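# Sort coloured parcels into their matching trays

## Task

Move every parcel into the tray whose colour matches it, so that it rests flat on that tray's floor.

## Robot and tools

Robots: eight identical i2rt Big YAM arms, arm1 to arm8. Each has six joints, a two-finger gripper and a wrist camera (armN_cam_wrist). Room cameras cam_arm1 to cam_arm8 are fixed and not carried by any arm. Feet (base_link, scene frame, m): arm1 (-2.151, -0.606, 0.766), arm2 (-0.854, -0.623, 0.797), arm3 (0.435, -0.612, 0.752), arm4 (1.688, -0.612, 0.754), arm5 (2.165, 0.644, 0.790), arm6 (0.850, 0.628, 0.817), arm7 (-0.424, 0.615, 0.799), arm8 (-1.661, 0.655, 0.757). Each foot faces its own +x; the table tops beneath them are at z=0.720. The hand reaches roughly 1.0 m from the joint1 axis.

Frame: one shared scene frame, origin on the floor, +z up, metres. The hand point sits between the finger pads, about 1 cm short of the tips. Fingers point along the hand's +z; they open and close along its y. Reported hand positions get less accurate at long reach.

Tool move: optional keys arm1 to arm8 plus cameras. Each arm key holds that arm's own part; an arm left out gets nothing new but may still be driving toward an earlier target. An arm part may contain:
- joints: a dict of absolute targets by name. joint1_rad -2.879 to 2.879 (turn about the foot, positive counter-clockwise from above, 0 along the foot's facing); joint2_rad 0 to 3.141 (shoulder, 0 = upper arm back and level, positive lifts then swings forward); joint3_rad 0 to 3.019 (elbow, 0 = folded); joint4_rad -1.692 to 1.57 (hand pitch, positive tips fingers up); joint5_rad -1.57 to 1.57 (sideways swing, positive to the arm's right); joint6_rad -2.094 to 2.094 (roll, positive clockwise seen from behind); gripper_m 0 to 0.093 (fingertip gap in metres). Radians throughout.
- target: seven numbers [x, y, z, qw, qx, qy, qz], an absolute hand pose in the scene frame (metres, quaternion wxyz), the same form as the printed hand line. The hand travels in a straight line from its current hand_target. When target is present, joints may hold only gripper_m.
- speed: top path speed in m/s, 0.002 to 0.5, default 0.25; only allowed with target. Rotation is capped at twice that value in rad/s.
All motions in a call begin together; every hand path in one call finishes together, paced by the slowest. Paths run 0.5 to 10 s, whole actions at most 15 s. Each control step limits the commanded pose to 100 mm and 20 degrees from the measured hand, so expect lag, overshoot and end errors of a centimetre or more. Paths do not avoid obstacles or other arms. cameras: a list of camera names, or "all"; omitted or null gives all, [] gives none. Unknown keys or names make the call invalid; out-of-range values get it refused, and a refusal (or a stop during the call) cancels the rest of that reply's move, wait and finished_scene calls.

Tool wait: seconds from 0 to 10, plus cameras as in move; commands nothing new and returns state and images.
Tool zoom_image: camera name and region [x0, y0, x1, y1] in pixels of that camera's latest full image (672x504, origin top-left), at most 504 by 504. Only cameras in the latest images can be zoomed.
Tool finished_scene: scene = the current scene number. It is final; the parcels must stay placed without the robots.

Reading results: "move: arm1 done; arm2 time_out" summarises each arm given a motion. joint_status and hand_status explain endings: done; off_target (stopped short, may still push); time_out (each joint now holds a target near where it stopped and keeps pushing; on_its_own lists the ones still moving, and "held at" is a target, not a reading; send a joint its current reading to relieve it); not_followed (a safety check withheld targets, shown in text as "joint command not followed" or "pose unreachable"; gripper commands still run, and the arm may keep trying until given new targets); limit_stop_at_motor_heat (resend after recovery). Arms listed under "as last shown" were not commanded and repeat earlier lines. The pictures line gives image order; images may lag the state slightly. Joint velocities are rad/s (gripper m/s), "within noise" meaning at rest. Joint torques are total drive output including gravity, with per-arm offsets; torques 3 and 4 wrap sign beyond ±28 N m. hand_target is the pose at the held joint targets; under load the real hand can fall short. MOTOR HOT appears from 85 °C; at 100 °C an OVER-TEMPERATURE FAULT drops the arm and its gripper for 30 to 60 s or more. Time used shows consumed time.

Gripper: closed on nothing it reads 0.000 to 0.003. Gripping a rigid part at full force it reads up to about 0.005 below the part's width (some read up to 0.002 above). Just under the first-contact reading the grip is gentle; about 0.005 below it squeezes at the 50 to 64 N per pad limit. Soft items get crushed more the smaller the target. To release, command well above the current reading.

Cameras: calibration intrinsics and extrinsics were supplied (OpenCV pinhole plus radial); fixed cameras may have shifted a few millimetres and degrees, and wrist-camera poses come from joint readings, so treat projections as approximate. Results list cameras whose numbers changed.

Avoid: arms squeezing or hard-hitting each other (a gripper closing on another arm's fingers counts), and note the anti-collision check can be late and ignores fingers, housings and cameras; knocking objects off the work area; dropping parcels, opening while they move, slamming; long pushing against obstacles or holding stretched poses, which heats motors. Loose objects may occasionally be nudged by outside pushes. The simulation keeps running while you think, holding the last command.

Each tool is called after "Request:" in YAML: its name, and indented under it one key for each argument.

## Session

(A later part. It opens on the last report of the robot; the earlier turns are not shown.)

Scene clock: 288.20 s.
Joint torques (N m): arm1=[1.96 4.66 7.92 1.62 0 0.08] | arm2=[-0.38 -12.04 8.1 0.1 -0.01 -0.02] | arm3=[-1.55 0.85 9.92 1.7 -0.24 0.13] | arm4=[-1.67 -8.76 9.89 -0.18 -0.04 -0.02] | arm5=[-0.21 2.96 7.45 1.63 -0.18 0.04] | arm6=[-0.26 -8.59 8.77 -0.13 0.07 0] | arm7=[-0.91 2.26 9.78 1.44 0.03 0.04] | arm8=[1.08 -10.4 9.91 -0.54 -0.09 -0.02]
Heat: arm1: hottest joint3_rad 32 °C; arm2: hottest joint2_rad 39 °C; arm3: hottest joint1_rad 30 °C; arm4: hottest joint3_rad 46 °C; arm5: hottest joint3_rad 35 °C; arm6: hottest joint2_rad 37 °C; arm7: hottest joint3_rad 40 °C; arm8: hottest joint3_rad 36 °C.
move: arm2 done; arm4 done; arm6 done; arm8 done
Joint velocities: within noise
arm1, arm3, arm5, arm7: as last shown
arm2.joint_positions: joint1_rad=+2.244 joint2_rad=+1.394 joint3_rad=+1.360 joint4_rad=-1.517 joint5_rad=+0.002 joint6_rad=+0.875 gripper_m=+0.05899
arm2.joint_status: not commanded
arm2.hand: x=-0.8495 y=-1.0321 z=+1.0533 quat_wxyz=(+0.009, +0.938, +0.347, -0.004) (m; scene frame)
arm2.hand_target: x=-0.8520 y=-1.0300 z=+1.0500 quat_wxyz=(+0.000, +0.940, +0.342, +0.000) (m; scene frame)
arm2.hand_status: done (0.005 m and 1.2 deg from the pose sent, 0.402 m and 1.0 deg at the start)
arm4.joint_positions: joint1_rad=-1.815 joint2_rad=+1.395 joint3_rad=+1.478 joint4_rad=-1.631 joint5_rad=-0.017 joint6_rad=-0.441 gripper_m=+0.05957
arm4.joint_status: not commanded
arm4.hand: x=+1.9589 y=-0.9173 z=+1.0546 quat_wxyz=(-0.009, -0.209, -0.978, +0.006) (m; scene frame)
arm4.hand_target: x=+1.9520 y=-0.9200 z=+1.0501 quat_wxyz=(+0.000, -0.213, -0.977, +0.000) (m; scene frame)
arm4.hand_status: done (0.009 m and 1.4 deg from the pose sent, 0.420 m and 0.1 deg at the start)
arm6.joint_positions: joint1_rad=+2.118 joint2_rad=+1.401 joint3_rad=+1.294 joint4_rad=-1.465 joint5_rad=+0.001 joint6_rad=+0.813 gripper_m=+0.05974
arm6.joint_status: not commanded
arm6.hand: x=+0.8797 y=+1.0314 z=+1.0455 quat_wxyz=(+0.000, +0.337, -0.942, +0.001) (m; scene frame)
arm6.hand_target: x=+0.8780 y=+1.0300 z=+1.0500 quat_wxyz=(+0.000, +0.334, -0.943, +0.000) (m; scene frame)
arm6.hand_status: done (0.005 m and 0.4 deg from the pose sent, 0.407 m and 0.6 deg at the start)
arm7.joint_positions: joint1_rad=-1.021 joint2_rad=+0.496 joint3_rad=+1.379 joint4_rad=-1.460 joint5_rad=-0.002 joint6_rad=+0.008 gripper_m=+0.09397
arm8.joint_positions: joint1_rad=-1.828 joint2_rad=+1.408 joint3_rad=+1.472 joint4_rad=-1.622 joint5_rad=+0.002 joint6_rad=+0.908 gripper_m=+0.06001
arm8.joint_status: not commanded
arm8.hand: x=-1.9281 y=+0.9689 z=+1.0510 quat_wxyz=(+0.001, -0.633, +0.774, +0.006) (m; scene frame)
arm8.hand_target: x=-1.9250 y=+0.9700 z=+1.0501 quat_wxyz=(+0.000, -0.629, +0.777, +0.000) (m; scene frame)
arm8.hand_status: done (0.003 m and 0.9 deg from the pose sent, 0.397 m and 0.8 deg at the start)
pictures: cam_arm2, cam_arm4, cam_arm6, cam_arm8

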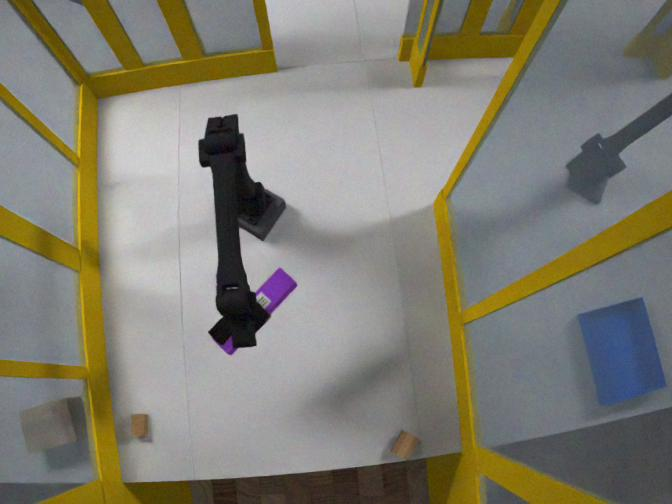

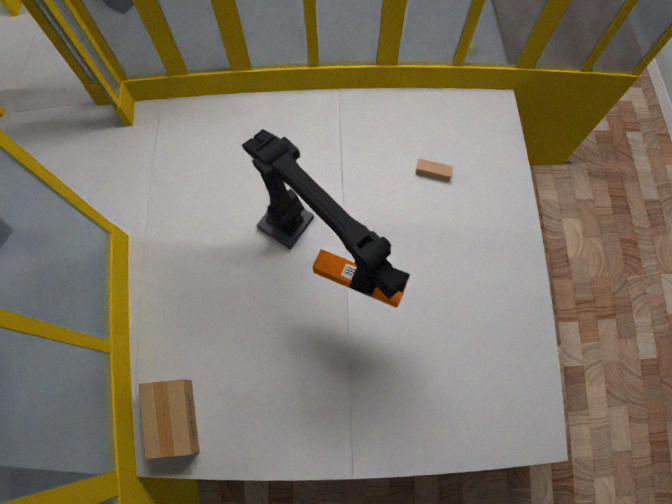

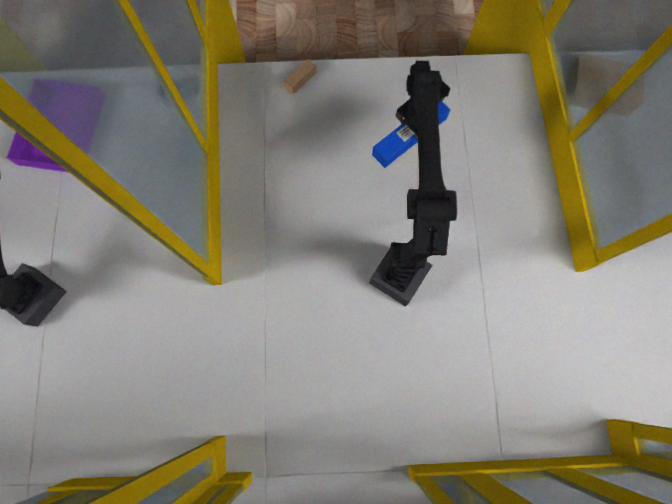

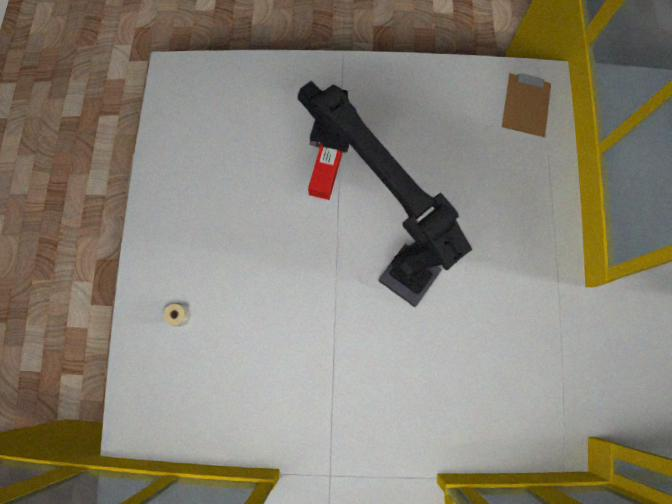

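Request:
move:
  arm8: {"joints":{"joint1_rad":0.42,"joint6_rad":-0.19}}
  arm2: {"joints":{"joint1_rad":-1.43,"joint6_rad":-0.52}}
  arm6: {"joints":{"joint1_rad":-1.53,"joint6_rad":-0.58}}
  arm4: {"joints":{"joint1_rad":1.827,"joint6_rad":-0.37}}
  cameras: []

Request:
move:
  arm8: {"target":[-1.78,0.03,0.85,0,0.707,0.707,0],"speed":0.35}
  arm2: {"target":[-0.48,0.03,0.85,0,0.707,-0.707,0],"speed":0.35}
  arm6: {"target":[0.46,0.03,0.85,0,0.707,0.707,0],"speed":0.35}
  arm4: {"target":[1.05,-0.37,0.85,0,1,0,0],"speed":0.35}
  cameras: ["cam_arm8","cam_arm2","cam_arm6","cam_arm4"]

Scene clock: 308.63 s.
Joint torques (N m): arm1=[2.37 4.31 8.01 1.8 0.04 0.09] | arm2=[0.15 -14.33 8.09 0.16 -0.09 -0.23] | arm3=[-1.61 0.97 9.89 1.69 -0.25 0.13] | arm4=[1.03 -10.7 9.88 -0.2 -0.1 0.1] | arm5=[-0.15 2.96 7.49 1.8 -0.2 0.04] | arm6=[-1.03 -9.88 8.79 -0.17 -0.06 -0.19] | arm7=[-1.14 2.14 9.8 1.46 0.04 0.04] | arm8=[2.02 -11.87 9.85 -0.53 -0.11 -0.08]
Heat: arm1: hottest joint3_rad 32 °C; arm2: hottest joint3_rad 37 °C; arm3: hottest joint1_rad 30 °C; arm4: hottest joint3_rad 43 °C; arm5: hottest joint3_rad 35 °C; arm6: hottest joint2_rad 35 °C; arm7: hottest joint3_rad 40 °C; arm8: hottest joint2_rad 35 °C.
move: arm2 done; arm4 done; arm6 done; arm8 done
Joint velocities: within noise
arm1, arm3, arm5, arm7: as last shown
arm2.joint_positions: joint1_rad=-1.429 joint2_rad=+1.417 joint3_rad=+1.360 joint4_rad=-1.517 joint5_rad=+0.001 joint6_rad=-0.505 gripper_m=+0.05907
arm2.joint_status: all done
arm2.hand: x=-0.6494 y=-0.2663 z=+1.0453 quat_wxyz=(+0.001, +0.702, -0.712, +0.000) (m; scene frame)
arm2.hand_target: x=-0.6516 y=-0.2704 z=+1.0508 quat_wxyz=(-0.001, +0.707, -0.707, -0.001) (m; scene frame)
arm2.hand_status: not commanded
arm4.joint_positions: joint1_rad=+1.818 joint2_rad=+1.418 joint3_rad=+1.478 joint4_rad=-1.631 joint5_rad=-0.016 joint6_rad=-0.377 gripper_m=+0.05973
arm4.joint_status: all done
arm4.hand: x=+1.3060 y=-0.4611 z=+1.0486 quat_wxyz=(+0.013, +1.000, +0.003, -0.008) (m; scene frame)
arm4.hand_target: x=+1.3106 y=-0.4668 z=+1.0533 quat_wxyz=(+0.012, +1.000, +0.004, -0.009) (m; scene frame)
arm4.hand_status: not commanded
arm6.joint_positions: joint1_rad=-1.525 joint2_rad=+1.416 joint3_rad=+1.294 joint4_rad=-1.466 joint5_rad=+0.002 joint6_rad=-0.571 gripper_m=+0.05967
arm6.joint_status: all done
arm6.hand: x=+0.6302 y=+0.2880 z=+1.0401 quat_wxyz=(+0.003, -0.708, -0.707, -0.008) (m; scene frame)
arm6.hand_target: x=+0.6302 y=+0.2911 z=+1.0500 quat_wxyz=(+0.000, -0.706, -0.708, +0.000) (m; scene frame)
arm6.hand_status: not commanded
arm8.joint_positions: joint1_rad=+0.418 joint2_rad=+1.422 joint3_rad=+1.472 joint4_rad=-1.622 joint5_rad=+0.001 joint6_rad=-0.183 gripper_m=+0.06007
arm8.joint_status: all done
arm8.hand: x=-1.7390 y=+0.2489 z=+1.0459 quat_wxyz=(+0.000, -0.709, -0.705, +0.000) (m; scene frame)
arm8.hand_target: x=-1.7375 y=+0.2521 z=+1.0508 quat_wxyz=(+0.000, -0.706, -0.709, +0.001) (m; scene frame)
arm8.hand_status: not commanded
pictures: none
No camera images: "cameras" was empty.

Scene clock: 311.47 s.
Joint torques (N m): arm1=[2.32 4.42 7.99 1.76 0.01 0.09] | arm2=[0.26 -28.34 12.31 0.06 -0.04 -0.2] | arm3=[-1.55 0.97 9.94 1.74 -0.25 0.13] | arm4=[1.73 -18.55 15.12 -0.29 -0.02 0.11] | arm5=[0.09 2.84 7.47 1.72 -0.19 0.03] | arm6=[-0.97 -18.14 12.86 -0.21 -0.06 -0.15] | arm7=[-1.03 2.32 9.83 1.43 0.03 0.03] | arm8=[2.37 -20.07 13.82 -0.4 -0.13 -0.07]
Heat: arm1: hottest joint3_rad 32 °C; arm2: hottest joint3_rad 37 °C; arm3: hottest joint1_rad 30 °C; arm4: hottest joint3_rad 44 °C; arm5: hottest joint3_rad 35 °C; arm6: hottest joint2_rad 35 °C; arm7: hottest joint3_rad 40 °C; arm8: hottest joint2_rad 35 °C.
move: arm2 off_target; arm4 off_target; arm6 off_target; arm8 off_target
Joint velocities: within noise
arm1, arm3, arm5, arm7: as last shown
arm2.joint_positions: joint1_rad=-1.429 joint2_rad=+2.511 joint3_rad=+2.476 joint4_rad=-1.567 joint5_rad=+0.001 joint6_rad=-0.505 gripper_m=+0.05907
arm2.joint_status: not commanded
arm2.hand: x=-0.4856 y=+0.0207 z=+0.8374 quat_wxyz=(+0.015, +0.702, -0.712, +0.004) (m; scene frame)
arm2.hand_target: x=-0.4804 y=+0.0293 z=+0.8501 quat_wxyz=(-0.001, +0.707, -0.707, +0.000) (m; scene frame)
arm2.hand_status: off_target (0.017 m and 1.9 deg from the pose sent, 0.393 m and 0.8 deg at the start)
arm4.joint_positions: joint1_rad=+1.818 joint2_rad=+2.205 joint3_rad=+2.017 joint4_rad=-1.425 joint5_rad=+0.011 joint6_rad=-0.365 gripper_m=+0.05973
arm4.joint_status: not commanded
arm4.hand: x=+1.0692 y=-0.3670 z=+0.8369 quat_wxyz=(+0.008, +1.000, -0.003, +0.016) (m; scene frame)
arm4.hand_target: x=+1.0510 y=-0.3706 z=+0.8503 quat_wxyz=(+0.000, +1.000, +0.000, -0.001) (m; scene frame)
arm4.hand_status: off_target (0.023 m and 2.0 deg from the pose sent, 0.337 m and 1.8 deg at the start)
arm6.joint_positions: joint1_rad=-1.525 joint2_rad=+2.347 joint3_rad=+2.111 joint4_rad=-1.373 joint5_rad=+0.002 joint6_rad=-0.572 gripper_m=+0.05967
arm6.joint_status: not commanded
arm6.hand: x=+0.4718 y=+0.0423 z=+0.8354 quat_wxyz=(+0.005, -0.707, -0.707, -0.018) (m; scene frame)
arm6.hand_target: x=+0.4604 y=+0.0310 z=+0.8502 quat_wxyz=(+0.000, -0.707, -0.707, +0.001) (m; scene frame)
arm6.hand_status: off_target (0.022 m and 2.2 deg from the pose sent, 0.363 m and 1.0 deg at the start)
arm8.joint_positions: joint1_rad=+0.418 joint2_rad=+2.068 joint3_rad=+1.786 joint4_rad=-1.326 joint5_rad=+0.001 joint6_rad=-0.183 gripper_m=+0.06007
arm8.joint_status: not commanded
arm8.hand: x=-1.7775 y=+0.0463 z=+0.8374 quat_wxyz=(+0.010, -0.709, -0.705, -0.014) (m; scene frame)
arm8.hand_target: x=-1.7798 y=+0.0308 z=+0.8502 quat_wxyz=(+0.000, -0.707, -0.707, +0.000) (m; scene frame)
arm8.hand_status: off_target (0.021 m and 2.1 deg from the pose sent, 0.297 m and 0.3 deg at the start)
pictures: cam_arm2, cam_arm4, cam_arm6, cam_arm8

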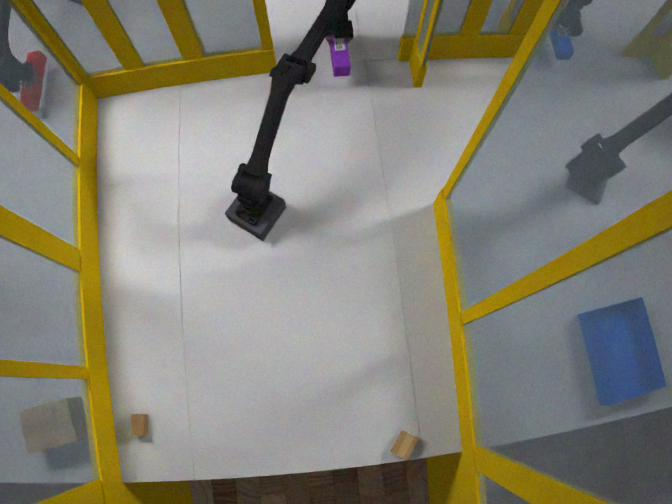

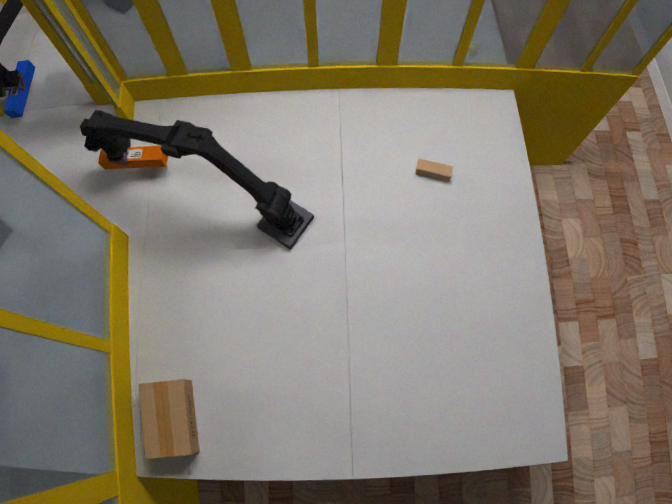

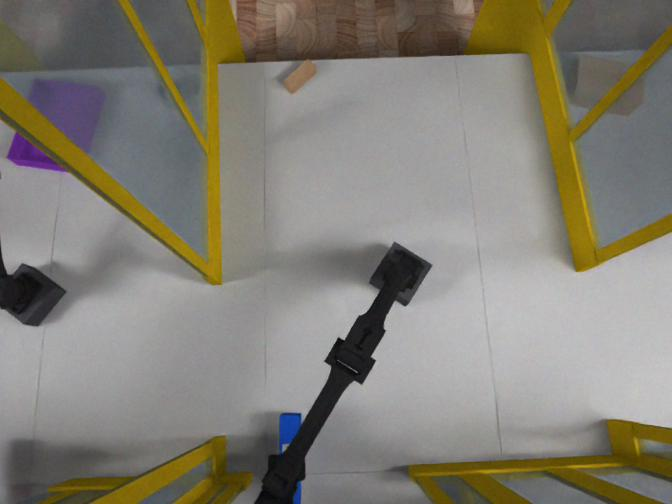

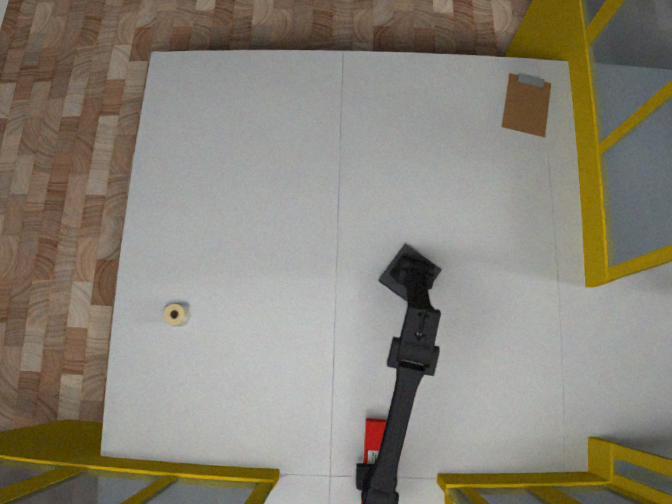

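Request:
move:
  arm8: {"target":[-1.78,0.03,0.766,0,0.707,0.707,0],"speed":0.15}
  arm2: {"target":[-0.48,0.03,0.770,0,0.707,-0.707,0],"speed":0.15}
  arm6: {"target":[0.46,0.03,0.782,0,0.707,0.707,0],"speed":0.15}
  arm4: {"target":[1.05,-0.37,0.768,0,1,0,0],"speed":0.15}
  cameras: []

Request:
move:
  arm8: {"joints":{"gripper_m":0.092}}
  arm2: {"joints":{"gripper_m":0.092}}
  arm6: {"joints":{"gripper_m":0.092}}
  arm4: {"joints":{"gripper_m":0.092}}
  cameras: ["arm8_cam_wrist","arm2_cam_wrist","arm6_cam_wrist","arm4_cam_wrist"]

Scene clock: 326.20 s.
Joint torques (N m): arm1=[2.43 4.25 7.97 1.81 0 0.08] | arm2=[0.21 -28.69 8.57 0.92 -0.05 -0.21] | arm3=[-1.67 1.03 9.92 1.72 -0.25 0.13] | arm4=[1.61 -19.25 10.09 0.68 -0.03 0.11] | arm5=[-0.21 2.84 7.41 1.88 -0.2 0.01] | arm6=[-1.03 -19.14 8.57 0.53 -0.06 -0.15] | arm7=[-1.14 2.43 9.83 1.51 0.04 0.03] | arm8=[2.02 -20.6 9.17 0.25 -0.12 -0.08]
Heat: arm1: hottest joint3_rad 32 °C; arm2: hottest joint2_rad 39 °C; arm3: hottest joint1_rad 30 °C; arm4: hottest joint3_rad 45 °C; arm5: hottest joint3_rad 35 °C; arm6: hottest joint2_rad 37 °C; arm7: hottest joint3_rad 41 °C; arm8: hottest joint2_rad 35 °C.
move: arm2 done; arm4 off_target; arm6 done; arm8 done
Joint velocities: within noise
arm1.joint_positions: joint1_rad=+1.454 joint2_rad=+0.521 joint3_rad=+1.431 joint4_rad=-1.508 joint5_rad=+0.002 joint6_rad=-0.008 gripper_m=+0.09398
arm1.joint_status: not commanded
arm1.hand: x=-2.0675 y=-0.4596 z=+1.3058 quat_wxyz=(-0.407, +0.440, -0.768, -0.223) (m; scene frame)
arm1.hand_target: x=-2.0711 y=-0.4609 z=+1.3136 quat_wxyz=(-0.412, +0.440, -0.763, -0.233) (m; scene frame)
arm1.hand_status: not commanded
arm2.joint_positions: joint1_rad=-1.429 joint2_rad=+2.560 joint3_rad=+2.390 joint4_rad=-1.419 joint5_rad=+0.001 joint6_rad=-0.505 gripper_m=+0.05907
arm2.joint_status: not commanded
arm2.hand: x=-0.4827 y=+0.0259 z=+0.7694 quat_wxyz=(+0.008, +0.702, -0.712, +0.002) (m; scene frame)
arm2.hand_target: x=-0.4800 y=+0.0299 z=+0.7699 quat_wxyz=(+0.000, +0.707, -0.707, +0.000) (m; scene frame)
arm2.hand_status: done (0.005 m and 1.2 deg from the pose sent, 0.068 m and 1.9 deg at the start)
arm3.joint_positions: joint1_rad=-2.142 joint2_rad=+0.623 joint3_rad=+1.443 joint4_rad=-1.225 joint5_rad=+0.004 joint6_rad=-0.016 gripper_m=+0.09399
arm3.joint_status: not commanded
arm3.hand: x=+0.6550 y=-0.5249 z=+1.3424 quat_wxyz=(-0.544, +0.166, -0.816, -0.103) (m; scene frame)
arm3.hand_target: x=+0.6527 y=-0.5286 z=+1.3558 quat_wxyz=(-0.556, +0.153, -0.810, -0.107) (m; scene frame)
arm3.hand_status: not commanded
arm4.joint_positions: joint1_rad=+1.818 joint2_rad=+2.270 joint3_rad=+1.964 joint4_rad=-1.276 joint5_rad=+0.011 joint6_rad=-0.365 gripper_m=+0.05973
arm4.joint_status: not commanded
arm4.hand: x=+1.0560 y=-0.3627 z=+0.7745 quat_wxyz=(+0.002, +1.000, -0.003, +0.001) (m; scene frame)
arm4.hand_target: x=+1.0501 y=-0.3702 z=+0.7682 quat_wxyz=(+0.000, +1.000, +0.000, +0.000) (m; scene frame)
arm4.hand_status: off_target (0.011 m and 0.4 deg from the pose sent, 0.072 m and 2.0 deg at the start)
arm5.joint_positions: joint1_rad=+0.693 joint2_rad=+0.625 joint3_rad=+1.427 joint4_rad=-1.371 joint5_rad=+0.001 joint6_rad=-0.010 gripper_m=+0.09397
arm5.joint_status: not commanded
arm5.hand: x=+1.9560 y=+0.5462 z=+1.3379 quat_wxyz=(+0.098, +0.857, +0.193, -0.467) (m; scene frame)
arm5.hand_target: x=+1.9588 y=+0.5455 z=+1.3504 quat_wxyz=(+0.105, +0.851, +0.191, -0.479) (m; scene frame)
arm5.hand_status: not commanded
arm6.joint_positions: joint1_rad=-1.525 joint2_rad=+2.419 joint3_rad=+2.098 joint4_rad=-1.266 joint5_rad=+0.001 joint6_rad=-0.572 gripper_m=+0.05967
arm6.joint_status: not commanded
arm6.hand: x=+0.4658 y=+0.0328 z=+0.7805 quat_wxyz=(+0.003, -0.707, -0.707, -0.008) (m; scene frame)
arm6.hand_target: x=+0.4599 y=+0.0301 z=+0.7821 quat_wxyz=(+0.000, -0.707, -0.707, +0.000) (m; scene frame)
arm6.hand_status: done (0.007 m and 1.0 deg from the pose sent, 0.056 m and 2.2 deg at the start)
arm7.joint_positions: joint1_rad=-1.021 joint2_rad=+0.496 joint3_rad=+1.379 joint4_rad=-1.460 joint5_rad=-0.002 joint6_rad=+0.008 gripper_m=+0.09397
arm7.joint_status: not commanded
arm7.hand: x=-0.4387 y=+0.4444 z=+1.3303 quat_wxyz=(-0.323, -0.651, -0.591, +0.349) (m; scene frame)
arm7.hand_target: x=-0.4404 y=+0.4473 z=+1.3403 quat_wxyz=(-0.326, -0.648, -0.587, +0.361) (m; scene frame)
arm7.hand_status: not commanded
arm8.joint_positions: joint1_rad=+0.418 joint2_rad=+2.146 joint3_rad=+1.733 joint4_rad=-1.165 joint5_rad=+0.001 joint6_rad=-0.183 gripper_m=+0.06007
arm8.joint_status: not commanded
arm8.hand: x=-1.7800 y=+0.0335 z=+0.7702 quat_wxyz=(+0.002, -0.709, -0.705, -0.002) (m; scene frame)
arm8.hand_target: x=-1.7799 y=+0.0301 z=+0.7661 quat_wxyz=(+0.000, -0.707, -0.707, +0.000) (m; scene frame)
arm8.hand_status: done (0.005 m and 0.5 deg from the pose sent, 0.073 m and 2.0 deg at the start)
pictures: none
No camera images: "cameras" was empty.

Scene clock: 326.83 s.
Joint torques (N m): arm1=[2.14 4.95 7.95 1.78 -0.01 0.08] | arm2=[0.21 -28.98 8.58 0.92 -0.04 -0.2] | arm3=[-1.73 0.97 9.94 1.69 -0.26 0.13] | arm4=[1.61 -19.25 10.1 0.69 -0.02 0.11] | arm5=[-0.44 3.14 7.47 1.85 -0.19 0.06] | arm6=[-0.97 -18.78 8.53 0.5 -0.05 -0.15] | arm7=[-1.14 2.26 9.76 1.46 0.04 0.02] | arm8=[1.79 -20.78 9.29 0.21 -0.12 -0.07]
Heat: arm1: hottest joint3_rad 32 °C; arm2: hottest joint2_rad 39 °C; arm3: hottest joint1_rad 30 °C; arm4: hottest joint3_rad 45 °C; arm5: hottest joint3_rad 35 °C; arm6: hottest joint2_rad 37 °C; arm7: hottest joint3_rad 41 °C; arm8: hottest joint2_rad 35 °C.
move: arm2 done; arm4 done; arm6 done; arm8 done
Joint velocities: within noise
arm1, arm3, arm5, arm7: as last shown
arm2.joint_positions: joint1_rad=-1.429 joint2_rad=+2.560 joint3_rad=+2.390 joint4_rad=-1.419 joint5_rad=+0.001 joint6_rad=-0.505 gripper_m=+0.09183
arm2.joint_status: all done
arm2.hand: x=-0.4827 y=+0.0259 z=+0.7694 quat_wxyz=(+0.008, +0.702, -0.712, +0.002) (m; scene frame)
arm2.hand_target: x=-0.4800 y=+0.0299 z=+0.7699 quat_wxyz=(+0.000, +0.707, -0.707, +0.000) (m; scene frame)
arm2.hand_status: not commanded
arm4.joint_positions: joint1_rad=+1.818 joint2_rad=+2.270 joint3_rad=+1.964 joint4_rad=-1.276 joint5_rad=+0.011 joint6_rad=-0.365 gripper_m=+0.09180
arm4.joint_status: all done
arm4.hand: x=+1.0560 y=-0.3627 z=+0.7745 quat_wxyz=(+0.002, +1.000, -0.003, +0.001) (m; scene frame)
arm4.hand_target: x=+1.0501 y=-0.3702 z=+0.7682 quat_wxyz=(+0.000, +1.000, +0.000, +0.000) (m; scene frame)
arm4.hand_status: not commanded
arm6.joint_positions: joint1_rad=-1.525 joint2_rad=+2.419 joint3_rad=+2.098 joint4_rad=-1.266 joint5_rad=+0.001 joint6_rad=-0.572 gripper_m=+0.09179
arm6.joint_status: all done
arm6.hand: x=+0.4658 y=+0.0328 z=+0.7805 quat_wxyz=(+0.003, -0.707, -0.707, -0.008) (m; scene frame)
arm6.hand_target: x=+0.4599 y=+0.0301 z=+0.7821 quat_wxyz=(+0.000, -0.707, -0.707, +0.000) (m; scene frame)
arm6.hand_status: not commanded
arm8.joint_positions: joint1_rad=+0.418 joint2_rad=+2.146 joint3_rad=+1.733 joint4_rad=-1.165 joint5_rad=+0.001 joint6_rad=-0.183 gripper_m=+0.09183
arm8.joint_status: all done
arm8.hand: x=-1.7800 y=+0.0335 z=+0.7702 quat_wxyz=(+0.002, -0.709, -0.705, -0.002) (m; scene frame)
arm8.hand_target: x=-1.7799 y=+0.0301 z=+0.7661 quat_wxyz=(+0.000, -0.707, -0.707, +0.000) (m; scene frame)
arm8.hand_status: not commanded
pictures: arm2_cam_wrist, arm4_cam_wrist, arm6_cam_wrist, arm8_cam_wrist
camera_calibration:
arm2_cam_wrist: T_world_to_cam=[[0.999812, -0.0188989, 0.00431394, 0.478646], [-0.0177503, -0.803095, 0.595587, -0.441559], [-0.00779145, -0.595551, -0.803279, 0.750238], [0, 0, 0, 1]] pos_world=[-0.480549, 0.101237, 0.863572]
arm4_cam_wrist: T_world_to_cam=[[-0.00746663, 0.999939, 0.00819772, 0.361598], [0.81247, 0.00128721, 0.583001, -1.30426], [0.582955, 0.0110135, -0.81243, 0.142393], [0, 0, 0, 1]] pos_world=[0.979365, -0.361465, 0.873107]
arm6_cam_wrist: T_world_to_cam=[[-0.99998, -0.00610203, -0.00152035, 0.46573], [-0.005831, 0.809177, 0.587537, -0.476519], [-0.00235493, 0.587534, -0.809196, 0.737752], [0, 0, 0, 1]] pos_world=[0.464679, -0.0450248, 0.877667]
arm8_cam_wrist: T_world_to_cam=[[-0.999882, 0.0107561, -0.0109734, -1.77067], [0.00209682, 0.802972, 0.596014, -0.477972], [0.0152221, 0.59592, -0.802899, 0.746044], [0, 0, 0, 1]] pos_world=[-1.78082, -0.0417396, 0.864446]

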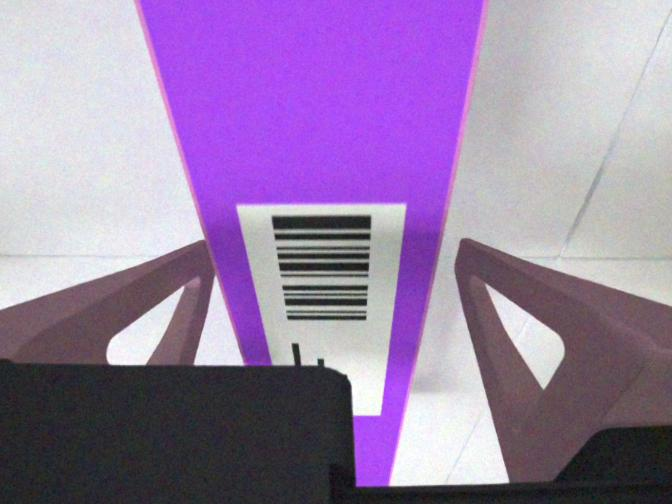

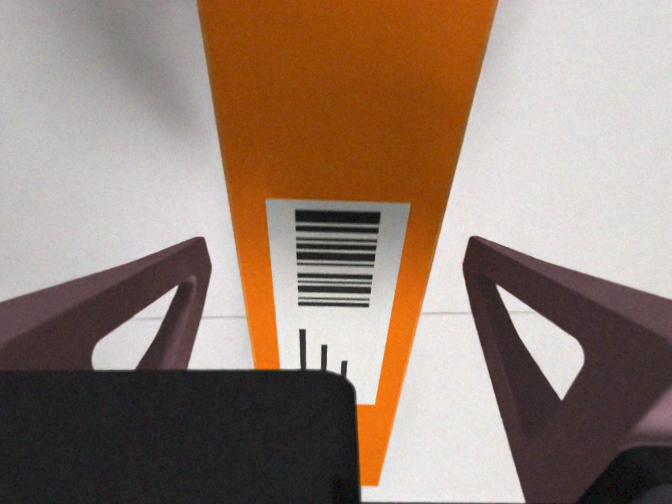

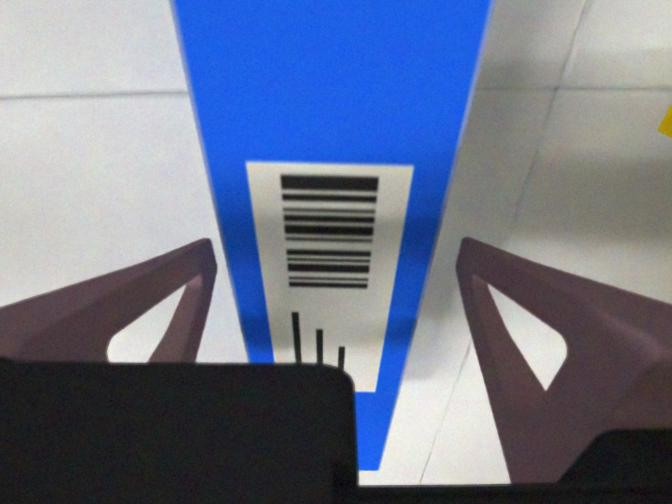

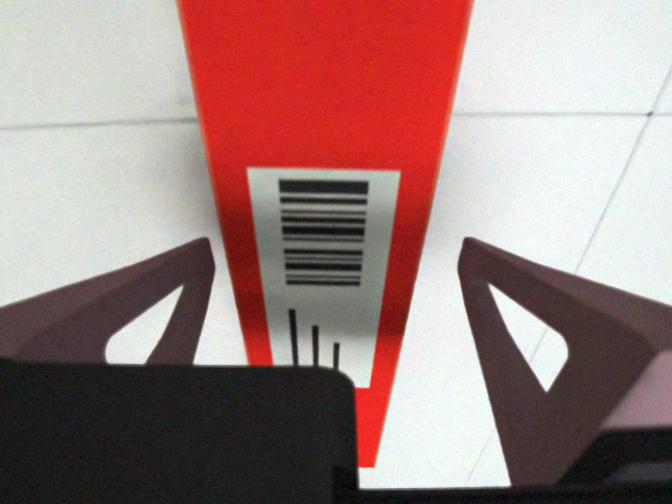

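Request:
move:
  arm8: {"target":[-1.78,0.035,0.87,0,0.707,0.707,0],"speed":0.35}
  arm2: {"target":[-0.483,0.026,0.87,0,0.707,-0.707,0],"speed":0.35}
  arm6: {"target":[0.466,0.033,0.88,0,0.707,0.707,0],"speed":0.35}
  arm4: {"target":[1.056,-0.363,0.87,0,1,0,0],"speed":0.35}
  cameras: []

Request:
move:
  arm8: {"target":[-1.737,0.252,1.10,0,0.707,0.707,0],"speed":0.5}
  arm2: {"target":[-0.652,-0.270,1.10,0,0.707,-0.707,0],"speed":0.5}
  arm6: {"target":[0.63,0.291,1.10,0,0.707,0.707,0],"speed":0.5}
  arm4: {"target":[1.31,-0.467,1.10,0,1,0,0],"speed":0.5}
  cameras: []

Request:
move:
  arm6: {"joints":{"joint1_rad":-0.2}}
  arm8: {"joints":{"joint1_rad":-0.5}}
  arm2: {"joints":{"joint1_rad":-0.5}}
  arm4: {"joints":{"joint1_rad":0.8}}
  arm1: {"target":[-1.78,0.034,0.86,0,0.707,-0.707,0],"speed":0.5}
  arm7: {"target":[-0.483,0.026,0.86,0,0.707,0.707,0],"speed":0.5}
  arm3: {"target":[1.056,-0.363,0.86,0,0,1,0],"speed":0.5}
  cameras: ["arm1_cam_wrist","arm7_cam_wrist","arm3_cam_wrist"]

Scene clock: 349.80 s.
Joint torques (N m): arm1=[2.08 4.42 7.95 1.7 0 0.07] | arm2=[0.26 -28.16 12.27 0.1 -0.04 -0.19] | arm3=[-1.61 0.85 9.94 1.69 -0.26 0.12] | arm4=[0.67 -19.08 14.57 -0.31 -0.02 0.01] | arm5=[0.15 2.84 7.42 1.88 -0.16 0.03] | arm6=[-0.62 -20.25 12.27 -0.27 -0.06 -0.1] | arm7=[-1.14 2.32 9.78 1.46 0.04 0.02] | arm8=[1.67 -20.37 13.18 -0.58 -0.12 -0.08]
Heat: arm1: hottest joint3_rad 32 °C; arm2: hottest joint3_rad 39 °C; arm3: hottest joint1_rad 30 °C; arm4: hottest joint3_rad 45 °C; arm5: hottest joint3_rad 35 °C; arm6: hottest joint3_rad 36 °C; arm7: hottest joint3_rad 41 °C; arm8: hottest joint2_rad 38 °C.
move: arm2 off_target; arm4 off_target; arm6 off_target; arm8 off_target
Joint velocities: within noise
arm1, arm3, arm5, arm7: as last shown
arm2.joint_positions: joint1_rad=-1.429 joint2_rad=+2.483 joint3_rad=+2.476 joint4_rad=-1.594 joint5_rad=+0.001 joint6_rad=-0.505 gripper_m=+0.09192
arm2.joint_status: not commanded
arm2.hand: x=-0.4878 y=+0.0170 z=+0.8583 quat_wxyz=(+0.014, +0.702, -0.712, +0.004) (m; scene frame)
arm2.hand_target: x=-0.4833 y=+0.0253 z=+0.8700 quat_wxyz=(-0.001, +0.707, -0.707, +0.000) (m; scene frame)
arm2.hand_status: off_target (0.016 m and 1.8 deg from the pose sent, 0.101 m and 1.2 deg at the start)
arm4.joint_positions: joint1_rad=+1.818 joint2_rad=+2.195 joint3_rad=+2.048 joint4_rad=-1.466 joint5_rad=+0.011 joint6_rad=-0.365 gripper_m=+0.09190
arm4.joint_status: not commanded
arm4.hand: x=+1.0695 y=-0.3668 z=+0.8548 quat_wxyz=(+0.007, +1.000, -0.003, +0.016) (m; scene frame)
arm4.hand_target: x=+1.0568 y=-0.3635 z=+0.8700 quat_wxyz=(+0.000, +1.000, +0.000, +0.000) (m; scene frame)
arm4.hand_status: off_target (0.021 m and 2.0 deg from the pose sent, 0.096 m and 0.5 deg at the start)
arm6.joint_positions: joint1_rad=-1.525 joint2_rad=+2.334 joint3_rad=+2.125 joint4_rad=-1.420 joint5_rad=+0.001 joint6_rad=-0.572 gripper_m=+0.09188
arm6.joint_status: not commanded
arm6.hand: x=+0.4750 y=+0.0470 z=+0.8495 quat_wxyz=(+0.007, -0.707, -0.706, -0.028) (m; scene frame)
arm6.hand_target: x=+0.4667 y=+0.0343 z=+0.8802 quat_wxyz=(+0.000, -0.707, -0.707, +0.000) (m; scene frame)
arm6.hand_status: off_target (0.035 m and 3.3 deg from the pose sent, 0.099 m and 1.0 deg at the start)
arm8.joint_positions: joint1_rad=+0.418 joint2_rad=+2.046 joint3_rad=+1.806 joint4_rad=-1.358 joint5_rad=+0.001 joint6_rad=-0.183 gripper_m=+0.09192
arm8.joint_status: not commanded
arm8.hand: x=-1.7775 y=+0.0468 z=+0.8573 quat_wxyz=(+0.008, -0.709, -0.705, -0.011) (m; scene frame)
arm8.hand_target: x=-1.7798 y=+0.0356 z=+0.8702 quat_wxyz=(+0.000, -0.707, -0.707, +0.000) (m; scene frame)
arm8.hand_status: off_target (0.017 m and 1.6 deg from the pose sent, 0.100 m and 0.5 deg at the start)
pictures: none
No camera images: "cameras" was empty.

Scene clock: 351.73 s.
Joint torques (N m): arm1=[1.96 4.6 7.99 1.68 0.02 0.06] | arm2=[0.32 -12.04 8.02 0.18 -0.05 -0.19] | arm3=[-1.67 0.97 9.94 1.7 -0.25 0.13] | arm4=[1.61 -7.77 9.74 0.05 -0.03 0.11] | arm5=[-0.56 2.78 7.28 1.81 -0.16 0.06] | arm6=[-0.97 -7.88 8.69 -0.18 -0.06 -0.15] | arm7=[-1.03 2.37 9.81 1.46 0.02 0.03] | arm8=[2.14 -9.7 9.26 -0.31 -0.11 -0.07]
Heat: arm1: hottest joint3_rad 32 °C; arm2: hottest joint3_rad 39 °C; arm3: hottest joint1_rad 30 °C; arm4: hottest joint3_rad 45 °C; arm5: hottest joint3_rad 35 °C; arm6: hottest joint3_rad 36 °C; arm7: hottest joint3_rad 41 °C; arm8: hottest joint2_rad 38 °C.
move: arm2 done; arm4 off_target; arm6 done; arm8 off_target
Joint velocities: within noise
arm1, arm3, arm5, arm7: as last shown
arm2.joint_positions: joint1_rad=-1.429 joint2_rad=+1.398 joint3_rad=+1.494 joint4_rad=-1.648 joint5_rad=+0.001 joint6_rad=-0.505 gripper_m=+0.09192
arm2.joint_status: not commanded
arm2.hand: x=-0.6508 y=-0.2688 z=+1.1038 quat_wxyz=(-0.010, +0.702, -0.712, -0.003) (m; scene frame)
arm2.hand_target: x=-0.6520 y=-0.2700 z=+1.0999 quat_wxyz=(+0.000, +0.707, -0.707, +0.000) (m; scene frame)
arm2.hand_status: done (0.004 m and 1.4 deg from the pose sent, 0.410 m and 1.9 deg at the start; pose on its path clipped on 20 of 58 steps)
arm4.joint_positions: joint1_rad=+1.826 joint2_rad=+1.364 joint3_rad=+1.574 joint4_rad=-1.686 joint5_rad=+0.012 joint6_rad=-0.357 gripper_m=+0.09190
arm4.joint_status: not commanded
arm4.hand: x=+1.3118 y=-0.4610 z=+1.1066 quat_wxyz=(-0.017, +0.999, -0.004, -0.048) (m; scene frame)
arm4.hand_target: x=+1.3101 y=-0.4670 z=+1.0995 quat_wxyz=(-0.013, +0.999, +0.000, -0.035) (m; scene frame)
arm4.hand_status: off_target (0.009 m and 5.9 deg from the pose sent, 0.358 m and 2.0 deg at the start; pose on its path clipped on 14 of 58 steps; a joint's target at an end of its range on 33 of 58 steps)
arm6.joint_positions: joint1_rad=-1.525 joint2_rad=+1.390 joint3_rad=+1.424 joint4_rad=-1.596 joint5_rad=+0.001 joint6_rad=-0.572 gripper_m=+0.09188
arm6.joint_status: not commanded
arm6.hand: x=+0.6309 y=+0.2888 z=+1.0998 quat_wxyz=(+0.000, -0.707, -0.707, +0.005) (m; scene frame)
arm6.hand_target: x=+0.6299 y=+0.2910 z=+1.1000 quat_wxyz=(+0.000, -0.707, -0.707, +0.000) (m; scene frame)
arm6.hand_status: done (0.002 m and 0.5 deg from the pose sent, 0.383 m and 3.3 deg at the start; pose on its path clipped on 20 of 58 steps)
arm8.joint_positions: joint1_rad=+0.418 joint2_rad=+1.370 joint3_rad=+1.571 joint4_rad=-1.672 joint5_rad=+0.001 joint6_rad=-0.183 gripper_m=+0.09192
arm8.joint_status: not commanded
arm8.hand: x=-1.7386 y=+0.2513 z=+1.1044 quat_wxyz=(-0.028, -0.708, -0.704, +0.042) (m; scene frame)
arm8.hand_target: x=-1.7370 y=+0.2520 z=+1.0993 quat_wxyz=(-0.022, -0.707, -0.707, +0.033) (m; scene frame)
arm8.hand_status: off_target (0.005 m and 5.8 deg from the pose sent, 0.320 m and 1.6 deg at the start; pose on its path clipped on 7 of 58 steps; a joint's target at an end of its range on 33 of 58 steps)
pictures: none
No camera images: "cameras" was empty.

Scene clock: 355.23 s.
Joint torques (N m): arm1=[1.79 -21.3 12.48 -0.27 0.15 -0.1] | arm2=[0.44 -12.69 8.02 0.17 -0.04 -0.19] | arm3=[-1.67 -23.36 13.91 -0.34 -0.23 0.13] | arm4=[-0.85 -8.53 9.76 0.01 -0.09 0.11] | arm5=[-0.26 3.08 7.39 2.02 -0.2 0.01] | arm6=[-0.21 -8.12 8.7 -0.13 0.01 -0.15] | arm7=[-0.21 -14.86 13.91 -0.38 0.07 0.04] | arm8=[1.44 -9.58 9.2 -0.31 -0.13 -0.03]
Heat: arm1: hottest joint3_rad 33 °C; arm2: hottest joint3_rad 38 °C; arm3: hottest joint1_rad 30 °C; arm4: hottest joint3_rad 45 °C; arm5: hottest joint3_rad 35 °C; arm6: hottest joint3_rad 36 °C; arm7: hottest joint3_rad 41 °C; arm8: hottest joint2_rad 37 °C.
move: arm1 off_target; arm2 done; arm3 off_target; arm4 done; arm6 done; arm7 off_target; arm8 done
Joint velocities: within noise
arm1.joint_positions: joint1_rad=+1.456 joint2_rad=+2.418 joint3_rad=+2.449 joint4_rad=-1.609 joint5_rad=-0.011 joint6_rad=-0.520 gripper_m=+0.09398
arm1.joint_status: not commanded
arm1.hand: x=-1.7784 y=+0.0228 z=+0.8569 quat_wxyz=(+0.007, +0.700, -0.714, +0.000) (m; scene frame)
arm1.hand_target: x=-1.7803 y=+0.0335 z=+0.8599 quat_wxyz=(-0.001, +0.707, -0.707, +0.000) (m; scene frame)
arm1.hand_status: off_target (0.012 m and 1.4 deg from the pose sent, 0.725 m and 62.5 deg at the start; pose on its path clipped on 41 of 105 steps)
arm2.joint_positions: joint1_rad=-0.503 joint2_rad=+1.404 joint3_rad=+1.494 joint4_rad=-1.648 joint5_rad=+0.000 joint6_rad=-0.505 gripper_m=+0.09194
arm2.joint_status: all done
arm2.hand: x=-1.0159 y=-0.2469 z=+1.1015 quat_wxyz=(-0.005, +0.946, -0.323, -0.005) (m; scene frame)
arm2.hand_target: x=-1.0157 y=-0.2498 z=+1.1000 quat_wxyz=(+0.000, +0.949, -0.316, +0.000) (m; scene frame)
arm2.hand_status: not commanded
arm3.joint_positions: joint1_rad=-2.134 joint2_rad=+2.167 joint3_rad=+1.970 joint4_rad=-1.421 joint5_rad=+0.007 joint6_rad=+0.367 gripper_m=+0.09399
arm3.joint_status: not commanded
arm3.hand: x=+1.0383 y=-0.3612 z=+0.8417 quat_wxyz=(+0.018, +0.015, -1.000, +0.009) (m; scene frame)
arm3.hand_target: x=+1.0550 y=-0.3636 z=+0.8603 quat_wxyz=(-0.001, +0.000, -1.000, +0.000) (m; scene frame)
arm3.hand_status: off_target (0.026 m and 2.9 deg from the pose sent, 0.648 m and 70.6 deg at the start; pose on its path clipped on 10 of 105 steps)
arm4.joint_positions: joint1_rad=+0.811 joint2_rad=+1.370 joint3_rad=+1.574 joint4_rad=-1.686 joint5_rad=+0.014 joint6_rad=-0.356 gripper_m=+0.09191
arm4.joint_status: all done
arm4.hand: x=+1.6163 y=-0.2063 z=+1.0981 quat_wxyz=(-0.031, +0.871, -0.489, -0.026) (m; scene frame)
arm4.hand_target: x=+1.6213 y=-0.2074 z=+1.0933 quat_wxyz=(-0.023, +0.867, -0.498, -0.019) (m; scene frame)
arm4.hand_status: not commanded
arm5: as last shown
arm6.joint_positions: joint1_rad=-0.205 joint2_rad=+1.391 joint3_rad=+1.424 joint4_rad=-1.597 joint5_rad=-0.001 joint6_rad=-0.572 gripper_m=+0.09189
arm6.joint_status: all done
arm6.hand: x=+1.1253 y=+0.3315 z=+1.0990 quat_wxyz=(-0.003, -0.125, -0.992, +0.002) (m; scene frame)
arm6.hand_target: x=+1.1257 y=+0.3341 z=+1.0999 quat_wxyz=(+0.000, -0.120, -0.993, +0.000) (m; scene frame)
arm6.hand_status: not commanded
arm7.joint_positions: joint1_rad=-1.035 joint2_rad=+1.969 joint3_rad=+1.545 joint4_rad=-1.176 joint5_rad=-0.004 joint6_rad=-0.091 gripper_m=+0.09397
arm7.joint_status: not commanded
arm7.hand: x=-0.4827 y=+0.0455 z=+0.8477 quat_wxyz=(+0.009, -0.711, -0.703, -0.013) (m; scene frame)
arm7.hand_target: x=-0.4829 y=+0.0268 z=+0.8604 quat_wxyz=(+0.000, -0.707, -0.707, +0.001) (m; scene frame)
arm7.hand_status: off_target (0.023 m and 2.0 deg from the pose sent, 0.631 m and 57.0 deg at the start; pose on its path clipped on 8 of 105 steps)
arm8.joint_positions: joint1_rad=-0.496 joint2_rad=+1.370 joint3_rad=+1.571 joint4_rad=-1.672 joint5_rad=+0.001 joint6_rad=-0.183 gripper_m=+0.09194
arm8.joint_status: all done
arm8.hand: x=-2.0286 y=+0.4701 z=+1.1041 quat_wxyz=(-0.007, -0.946, -0.320, +0.049) (m; scene frame)
arm8.hand_target: x=-2.0284 y=+0.4721 z=+1.0990 quat_wxyz=(-0.006, -0.947, -0.319, +0.039) (m; scene frame)
arm8.hand_status: not commanded
pictures: arm1_cam_wrist, arm3_cam_wrist, arm7_cam_wrist
camera_calibration:
arm1_cam_wrist: T_world_to_cam=[[0.999294, -0.0346948, -0.0144408, 1.7913], [-0.0197482, -0.811741, 0.583684, -0.511985], [-0.031973, -0.582986, -0.811853, 0.778737], [0, 0, 0, 1]] pos_world=[-1.77525, 0.100543, 0.956925]
arm3_cam_wrist: T_world_to_cam=[[0.0260046, -0.99928, 0.0276318, -0.412337], [-0.791823, -0.00371789, 0.61074, 0.312639], [-0.610197, -0.0377615, -0.791349, 1.41], [0, 0, 0, 1]] pos_world=[1.11865, -0.357634, 0.936251]
arm7_cam_wrist: T_world_to_cam=[[-0.999969, -0.00334582, 0.00706954, -0.491777], [0.00152623, 0.803032, 0.595934, -0.534642], [-0.00767096, 0.595927, -0.803002, 0.771184], [0, 0, 0, 1]] pos_world=[-0.48503, -0.0318798, 0.941351]

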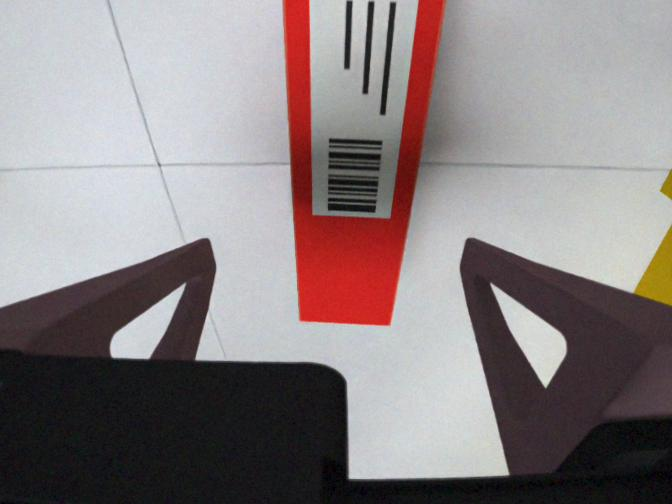

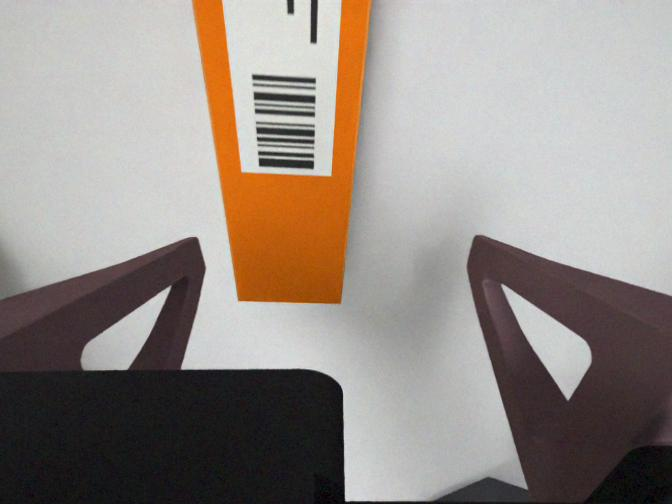

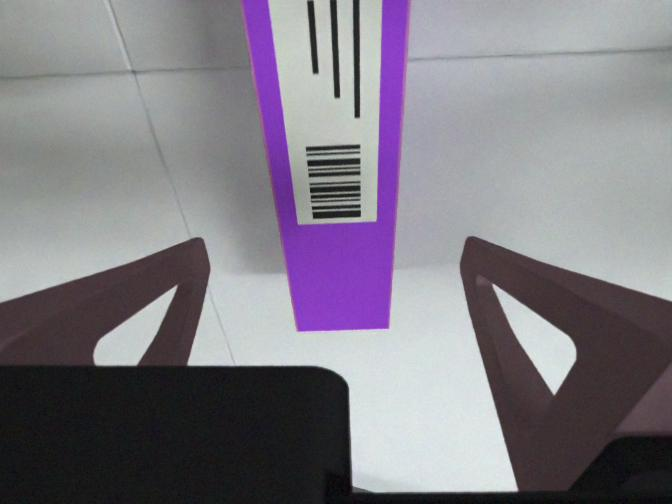

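Request:
move:
  arm1: {"target":[-1.768,0.048,0.82,0,0.707,-0.707,0],"speed":0.25}
  arm7: {"target":[-0.483,0.005,0.82,0,0.707,0.707,0],"speed":0.25}
  arm3: {"target":[1.092,-0.339,0.83,0,0,1,0],"speed":0.25}
  cameras: []

Request:
move:
  arm1: {"target":[-1.768,0.048,0.756,0,0.707,-0.707,0],"speed":0.15}
  arm7: {"target":[-0.483,0.005,0.760,0,0.707,0.707,0],"speed":0.15}
  arm3: {"target":[1.092,-0.339,0.762,0,0,1,0],"speed":0.15}
  cameras: ["arm1_cam_wrist","arm7_cam_wrist","arm3_cam_wrist"]

Scene clock: 377.13 s.
Joint torques (N m): arm1=[1.96 -22.59 12.49 -0.14 0.14 -0.05] | arm2=[0.38 -12.69 8.02 0.17 -0.04 -0.18] | arm3=[-0.67 -25.29 14 -0.34 -0.22 0.13] | arm4=[-0.91 -8.53 9.74 0.01 -0.09 0.11] | arm5=[-0.44 3.14 7.46 1.8 -0.18 0.04] | arm6=[-0.15 -8.06 8.69 -0.14 0.01 -0.15] | arm7=[0.38 -15.97 13.61 0.44 0.05 0.07] | arm8=[1.55 -9.99 9.29 -0.27 -0.14 -0.05]
Heat: arm1: hottest joint3_rad 37 °C; arm2: hottest joint3_rad 37 °C; arm3: hottest joint2_rad 32 °C; arm4: hottest joint3_rad 44 °C; arm5: hottest joint3_rad 35 °C; arm6: hottest joint3_rad 36 °C; arm7: hottest joint3_rad 40 °C; arm8: hottest joint3_rad 36 °C.
move: arm1 off_target; arm3 off_target; arm7 off_target
Joint velocities: within noise
arm1.joint_positions: joint1_rad=+1.456 joint2_rad=+2.524 joint3_rad=+2.542 joint4_rad=-1.603 joint5_rad=-0.011 joint6_rad=-0.524 gripper_m=+0.09398
arm1.joint_status: not commanded
arm1.hand: x=-1.7691 y=+0.0376 z=+0.8159 quat_wxyz=(+0.011, +0.702, -0.712, +0.001) (m; scene frame)
arm1.hand_target: x=-1.7683 y=+0.0474 z=+0.8200 quat_wxyz=(-0.001, +0.707, -0.707, +0.000) (m; scene frame)
arm1.hand_status: off_target (0.011 m and 1.5 deg from the pose sent, 0.046 m and 1.4 deg at the start)
arm2, arm4, arm5, arm6, arm8: as last shown
arm3.joint_positions: joint1_rad=-2.134 joint2_rad=+2.329 joint3_rad=+2.172 joint4_rad=-1.464 joint5_rad=+0.007 joint6_rad=+0.379 gripper_m=+0.09399
arm3.joint_status: not commanded
arm3.hand: x=+1.0782 y=-0.3444 z=+0.8106 quat_wxyz=(+0.019, +0.009, -1.000, +0.009) (m; scene frame)
arm3.hand_target: x=+1.0910 y=-0.3395 z=+0.8302 quat_wxyz=(-0.001, +0.000, -1.000, +0.000) (m; scene frame)
arm3.hand_status: off_target (0.024 m and 2.6 deg from the pose sent, 0.059 m and 2.9 deg at the start)
arm7.joint_positions: joint1_rad=-1.035 joint2_rad=+2.066 joint3_rad=+1.585 joint4_rad=-1.146 joint5_rad=-0.004 joint6_rad=-0.091 gripper_m=+0.09397
arm7.joint_status: not commanded
arm7.hand: x=-0.4842 y=+0.0316 z=+0.8069 quat_wxyz=(+0.017, -0.711, -0.702, -0.024) (m; scene frame)
arm7.hand_target: x=-0.4828 y=+0.0063 z=+0.8208 quat_wxyz=(+0.000, -0.707, -0.707, +0.000) (m; scene frame)
arm7.hand_status: off_target (0.030 m and 3.5 deg from the pose sent, 0.049 m and 2.0 deg at the start)
pictures: none
No camera images: "cameras" was empty.

Scene clock: 378.37 s.
Joint torques (N m): arm1=[1.38 -22.53 8.47 0.84 0.11 -0.06] | arm2=[0.44 -12.69 8.02 0.17 -0.04 -0.19] | arm3=[-0.56 -26.29 9.68 0.59 -0.21 0.14] | arm4=[-0.91 -8.53 9.76 0.01 -0.09 0.11] | arm5=[0.09 3.25 7.49 1.81 -0.18 0.04] | arm6=[-0.26 -8.06 8.69 -0.18 0.01 -0.16] | arm7=[0.26 -16.32 9.8 0.49 0.06 0.07] | arm8=[1.32 -9.76 9.24 -0.27 -0.13 -0.06]
Heat: arm1: hottest joint3_rad 37 °C; arm2: hottest joint3_rad 37 °C; arm3: hottest joint2_rad 32 °C; arm4: hottest joint3_rad 44 °C; arm5: hottest joint3_rad 35 °C; arm6: hottest joint3_rad 36 °C; arm7: hottest joint3_rad 40 °C; arm8: hottest joint3_rad 36 °C.
move: arm1 off_target; arm3 done; arm7 done
Joint velocities: within noise
arm1.joint_positions: joint1_rad=+1.456 joint2_rad=+2.541 joint3_rad=+2.463 joint4_rad=-1.473 joint5_rad=-0.011 joint6_rad=-0.524 gripper_m=+0.09398
arm1.joint_status: not commanded
arm1.hand: x=-1.7638 y=+0.0457 z=+0.7737 quat_wxyz=(-0.006, +0.702, -0.712, -0.003) (m; scene frame)
arm1.hand_target: x=-1.7681 y=+0.0475 z=+0.7562 quat_wxyz=(+0.000, +0.707, -0.707, +0.000) (m; scene frame)
arm1.hand_status: off_target (0.018 m and 1.1 deg from the pose sent, 0.061 m and 1.5 deg at the start)
arm2, arm4, arm5, arm6, arm8: as last shown
arm3.joint_positions: joint1_rad=-2.134 joint2_rad=+2.376 joint3_rad=+2.126 joint4_rad=-1.348 joint5_rad=+0.007 joint6_rad=+0.379 gripper_m=+0.09399
arm3.joint_status: not commanded
arm3.hand: x=+1.0865 y=-0.3407 z=+0.7604 quat_wxyz=(+0.008, +0.009, -1.000, +0.005) (m; scene frame)
arm3.hand_target: x=+1.0920 y=-0.3391 z=+0.7620 quat_wxyz=(+0.000, +0.000, -1.000, +0.000) (m; scene frame)
arm3.hand_status: done (0.006 m and 1.5 deg from the pose sent, 0.051 m and 2.6 deg at the start)
arm7.joint_positions: joint1_rad=-1.035 joint2_rad=+2.144 joint3_rad=+1.585 joint4_rad=-1.027 joint5_rad=-0.004 joint6_rad=-0.091 gripper_m=+0.09397
arm7.joint_status: not commanded
arm7.hand: x=-0.4861 y=+0.0137 z=+0.7611 quat_wxyz=(+0.004, -0.711, -0.703, -0.008) (m; scene frame)
arm7.hand_target: x=-0.4830 y=+0.0051 z=+0.7602 quat_wxyz=(+0.000, -0.707, -0.707, +0.000) (m; scene frame)
arm7.hand_status: done (0.009 m and 1.2 deg from the pose sent, 0.054 m and 3.5 deg at the start)
pictures: arm1_cam_wrist, arm3_cam_wrist, arm7_cam_wrist
camera_calibration:
arm1_cam_wrist: T_world_to_cam=[[0.999548, -0.0300384, -0.000835084, 1.76607], [-0.0243297, -0.825273, 0.564209, -0.436953], [-0.0176371, -0.563934, -0.825631, 0.760068], [0, 0, 0, 1]] pos_world=[-1.7625, 0.121072, 0.875544]
arm3_cam_wrist: T_world_to_cam=[[0.0132985, -0.999712, 0.0199888, -0.371357], [-0.803289, 0.00122287, 0.595588, 0.426134], [-0.595441, -0.0239773, -0.803041, 1.37345], [0, 0, 0, 1]] pos_world=[1.16506, -0.338839, 0.856562]
arm7_cam_wrist: T_world_to_cam=[[-0.999958, -0.00323474, 0.0086177, -0.495789], [0.00241028, 0.811537, 0.584296, -0.448317], [-0.00888363, 0.584292, -0.811495, 0.726566], [0, 0, 0, 1]] pos_world=[-0.488233, -0.0623052, 0.855827]

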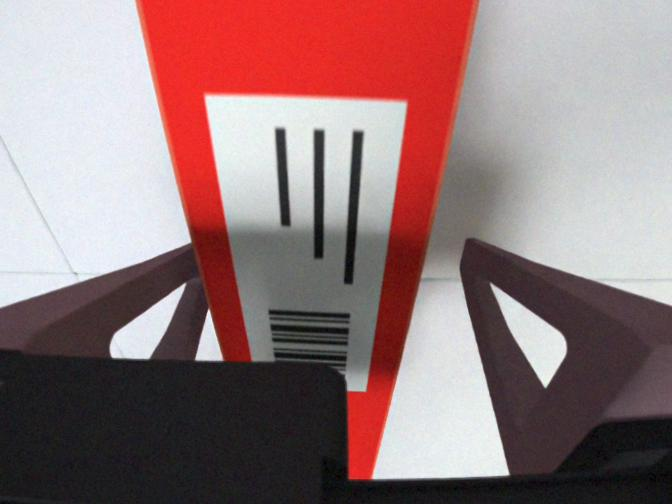

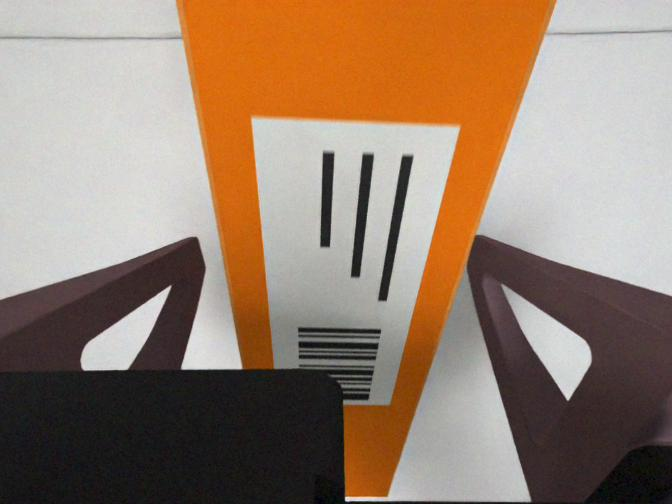

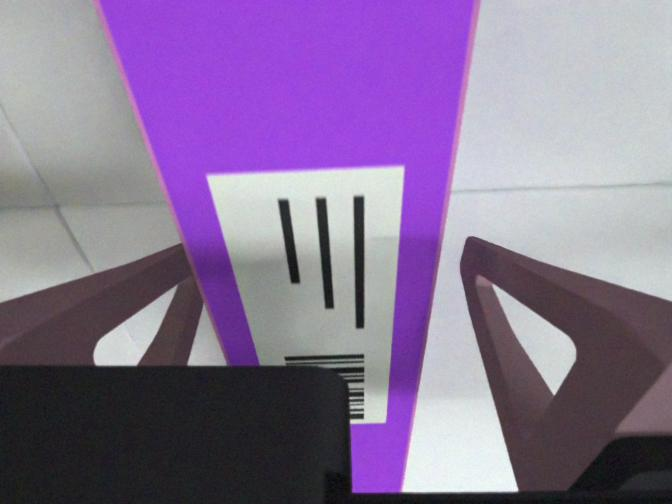

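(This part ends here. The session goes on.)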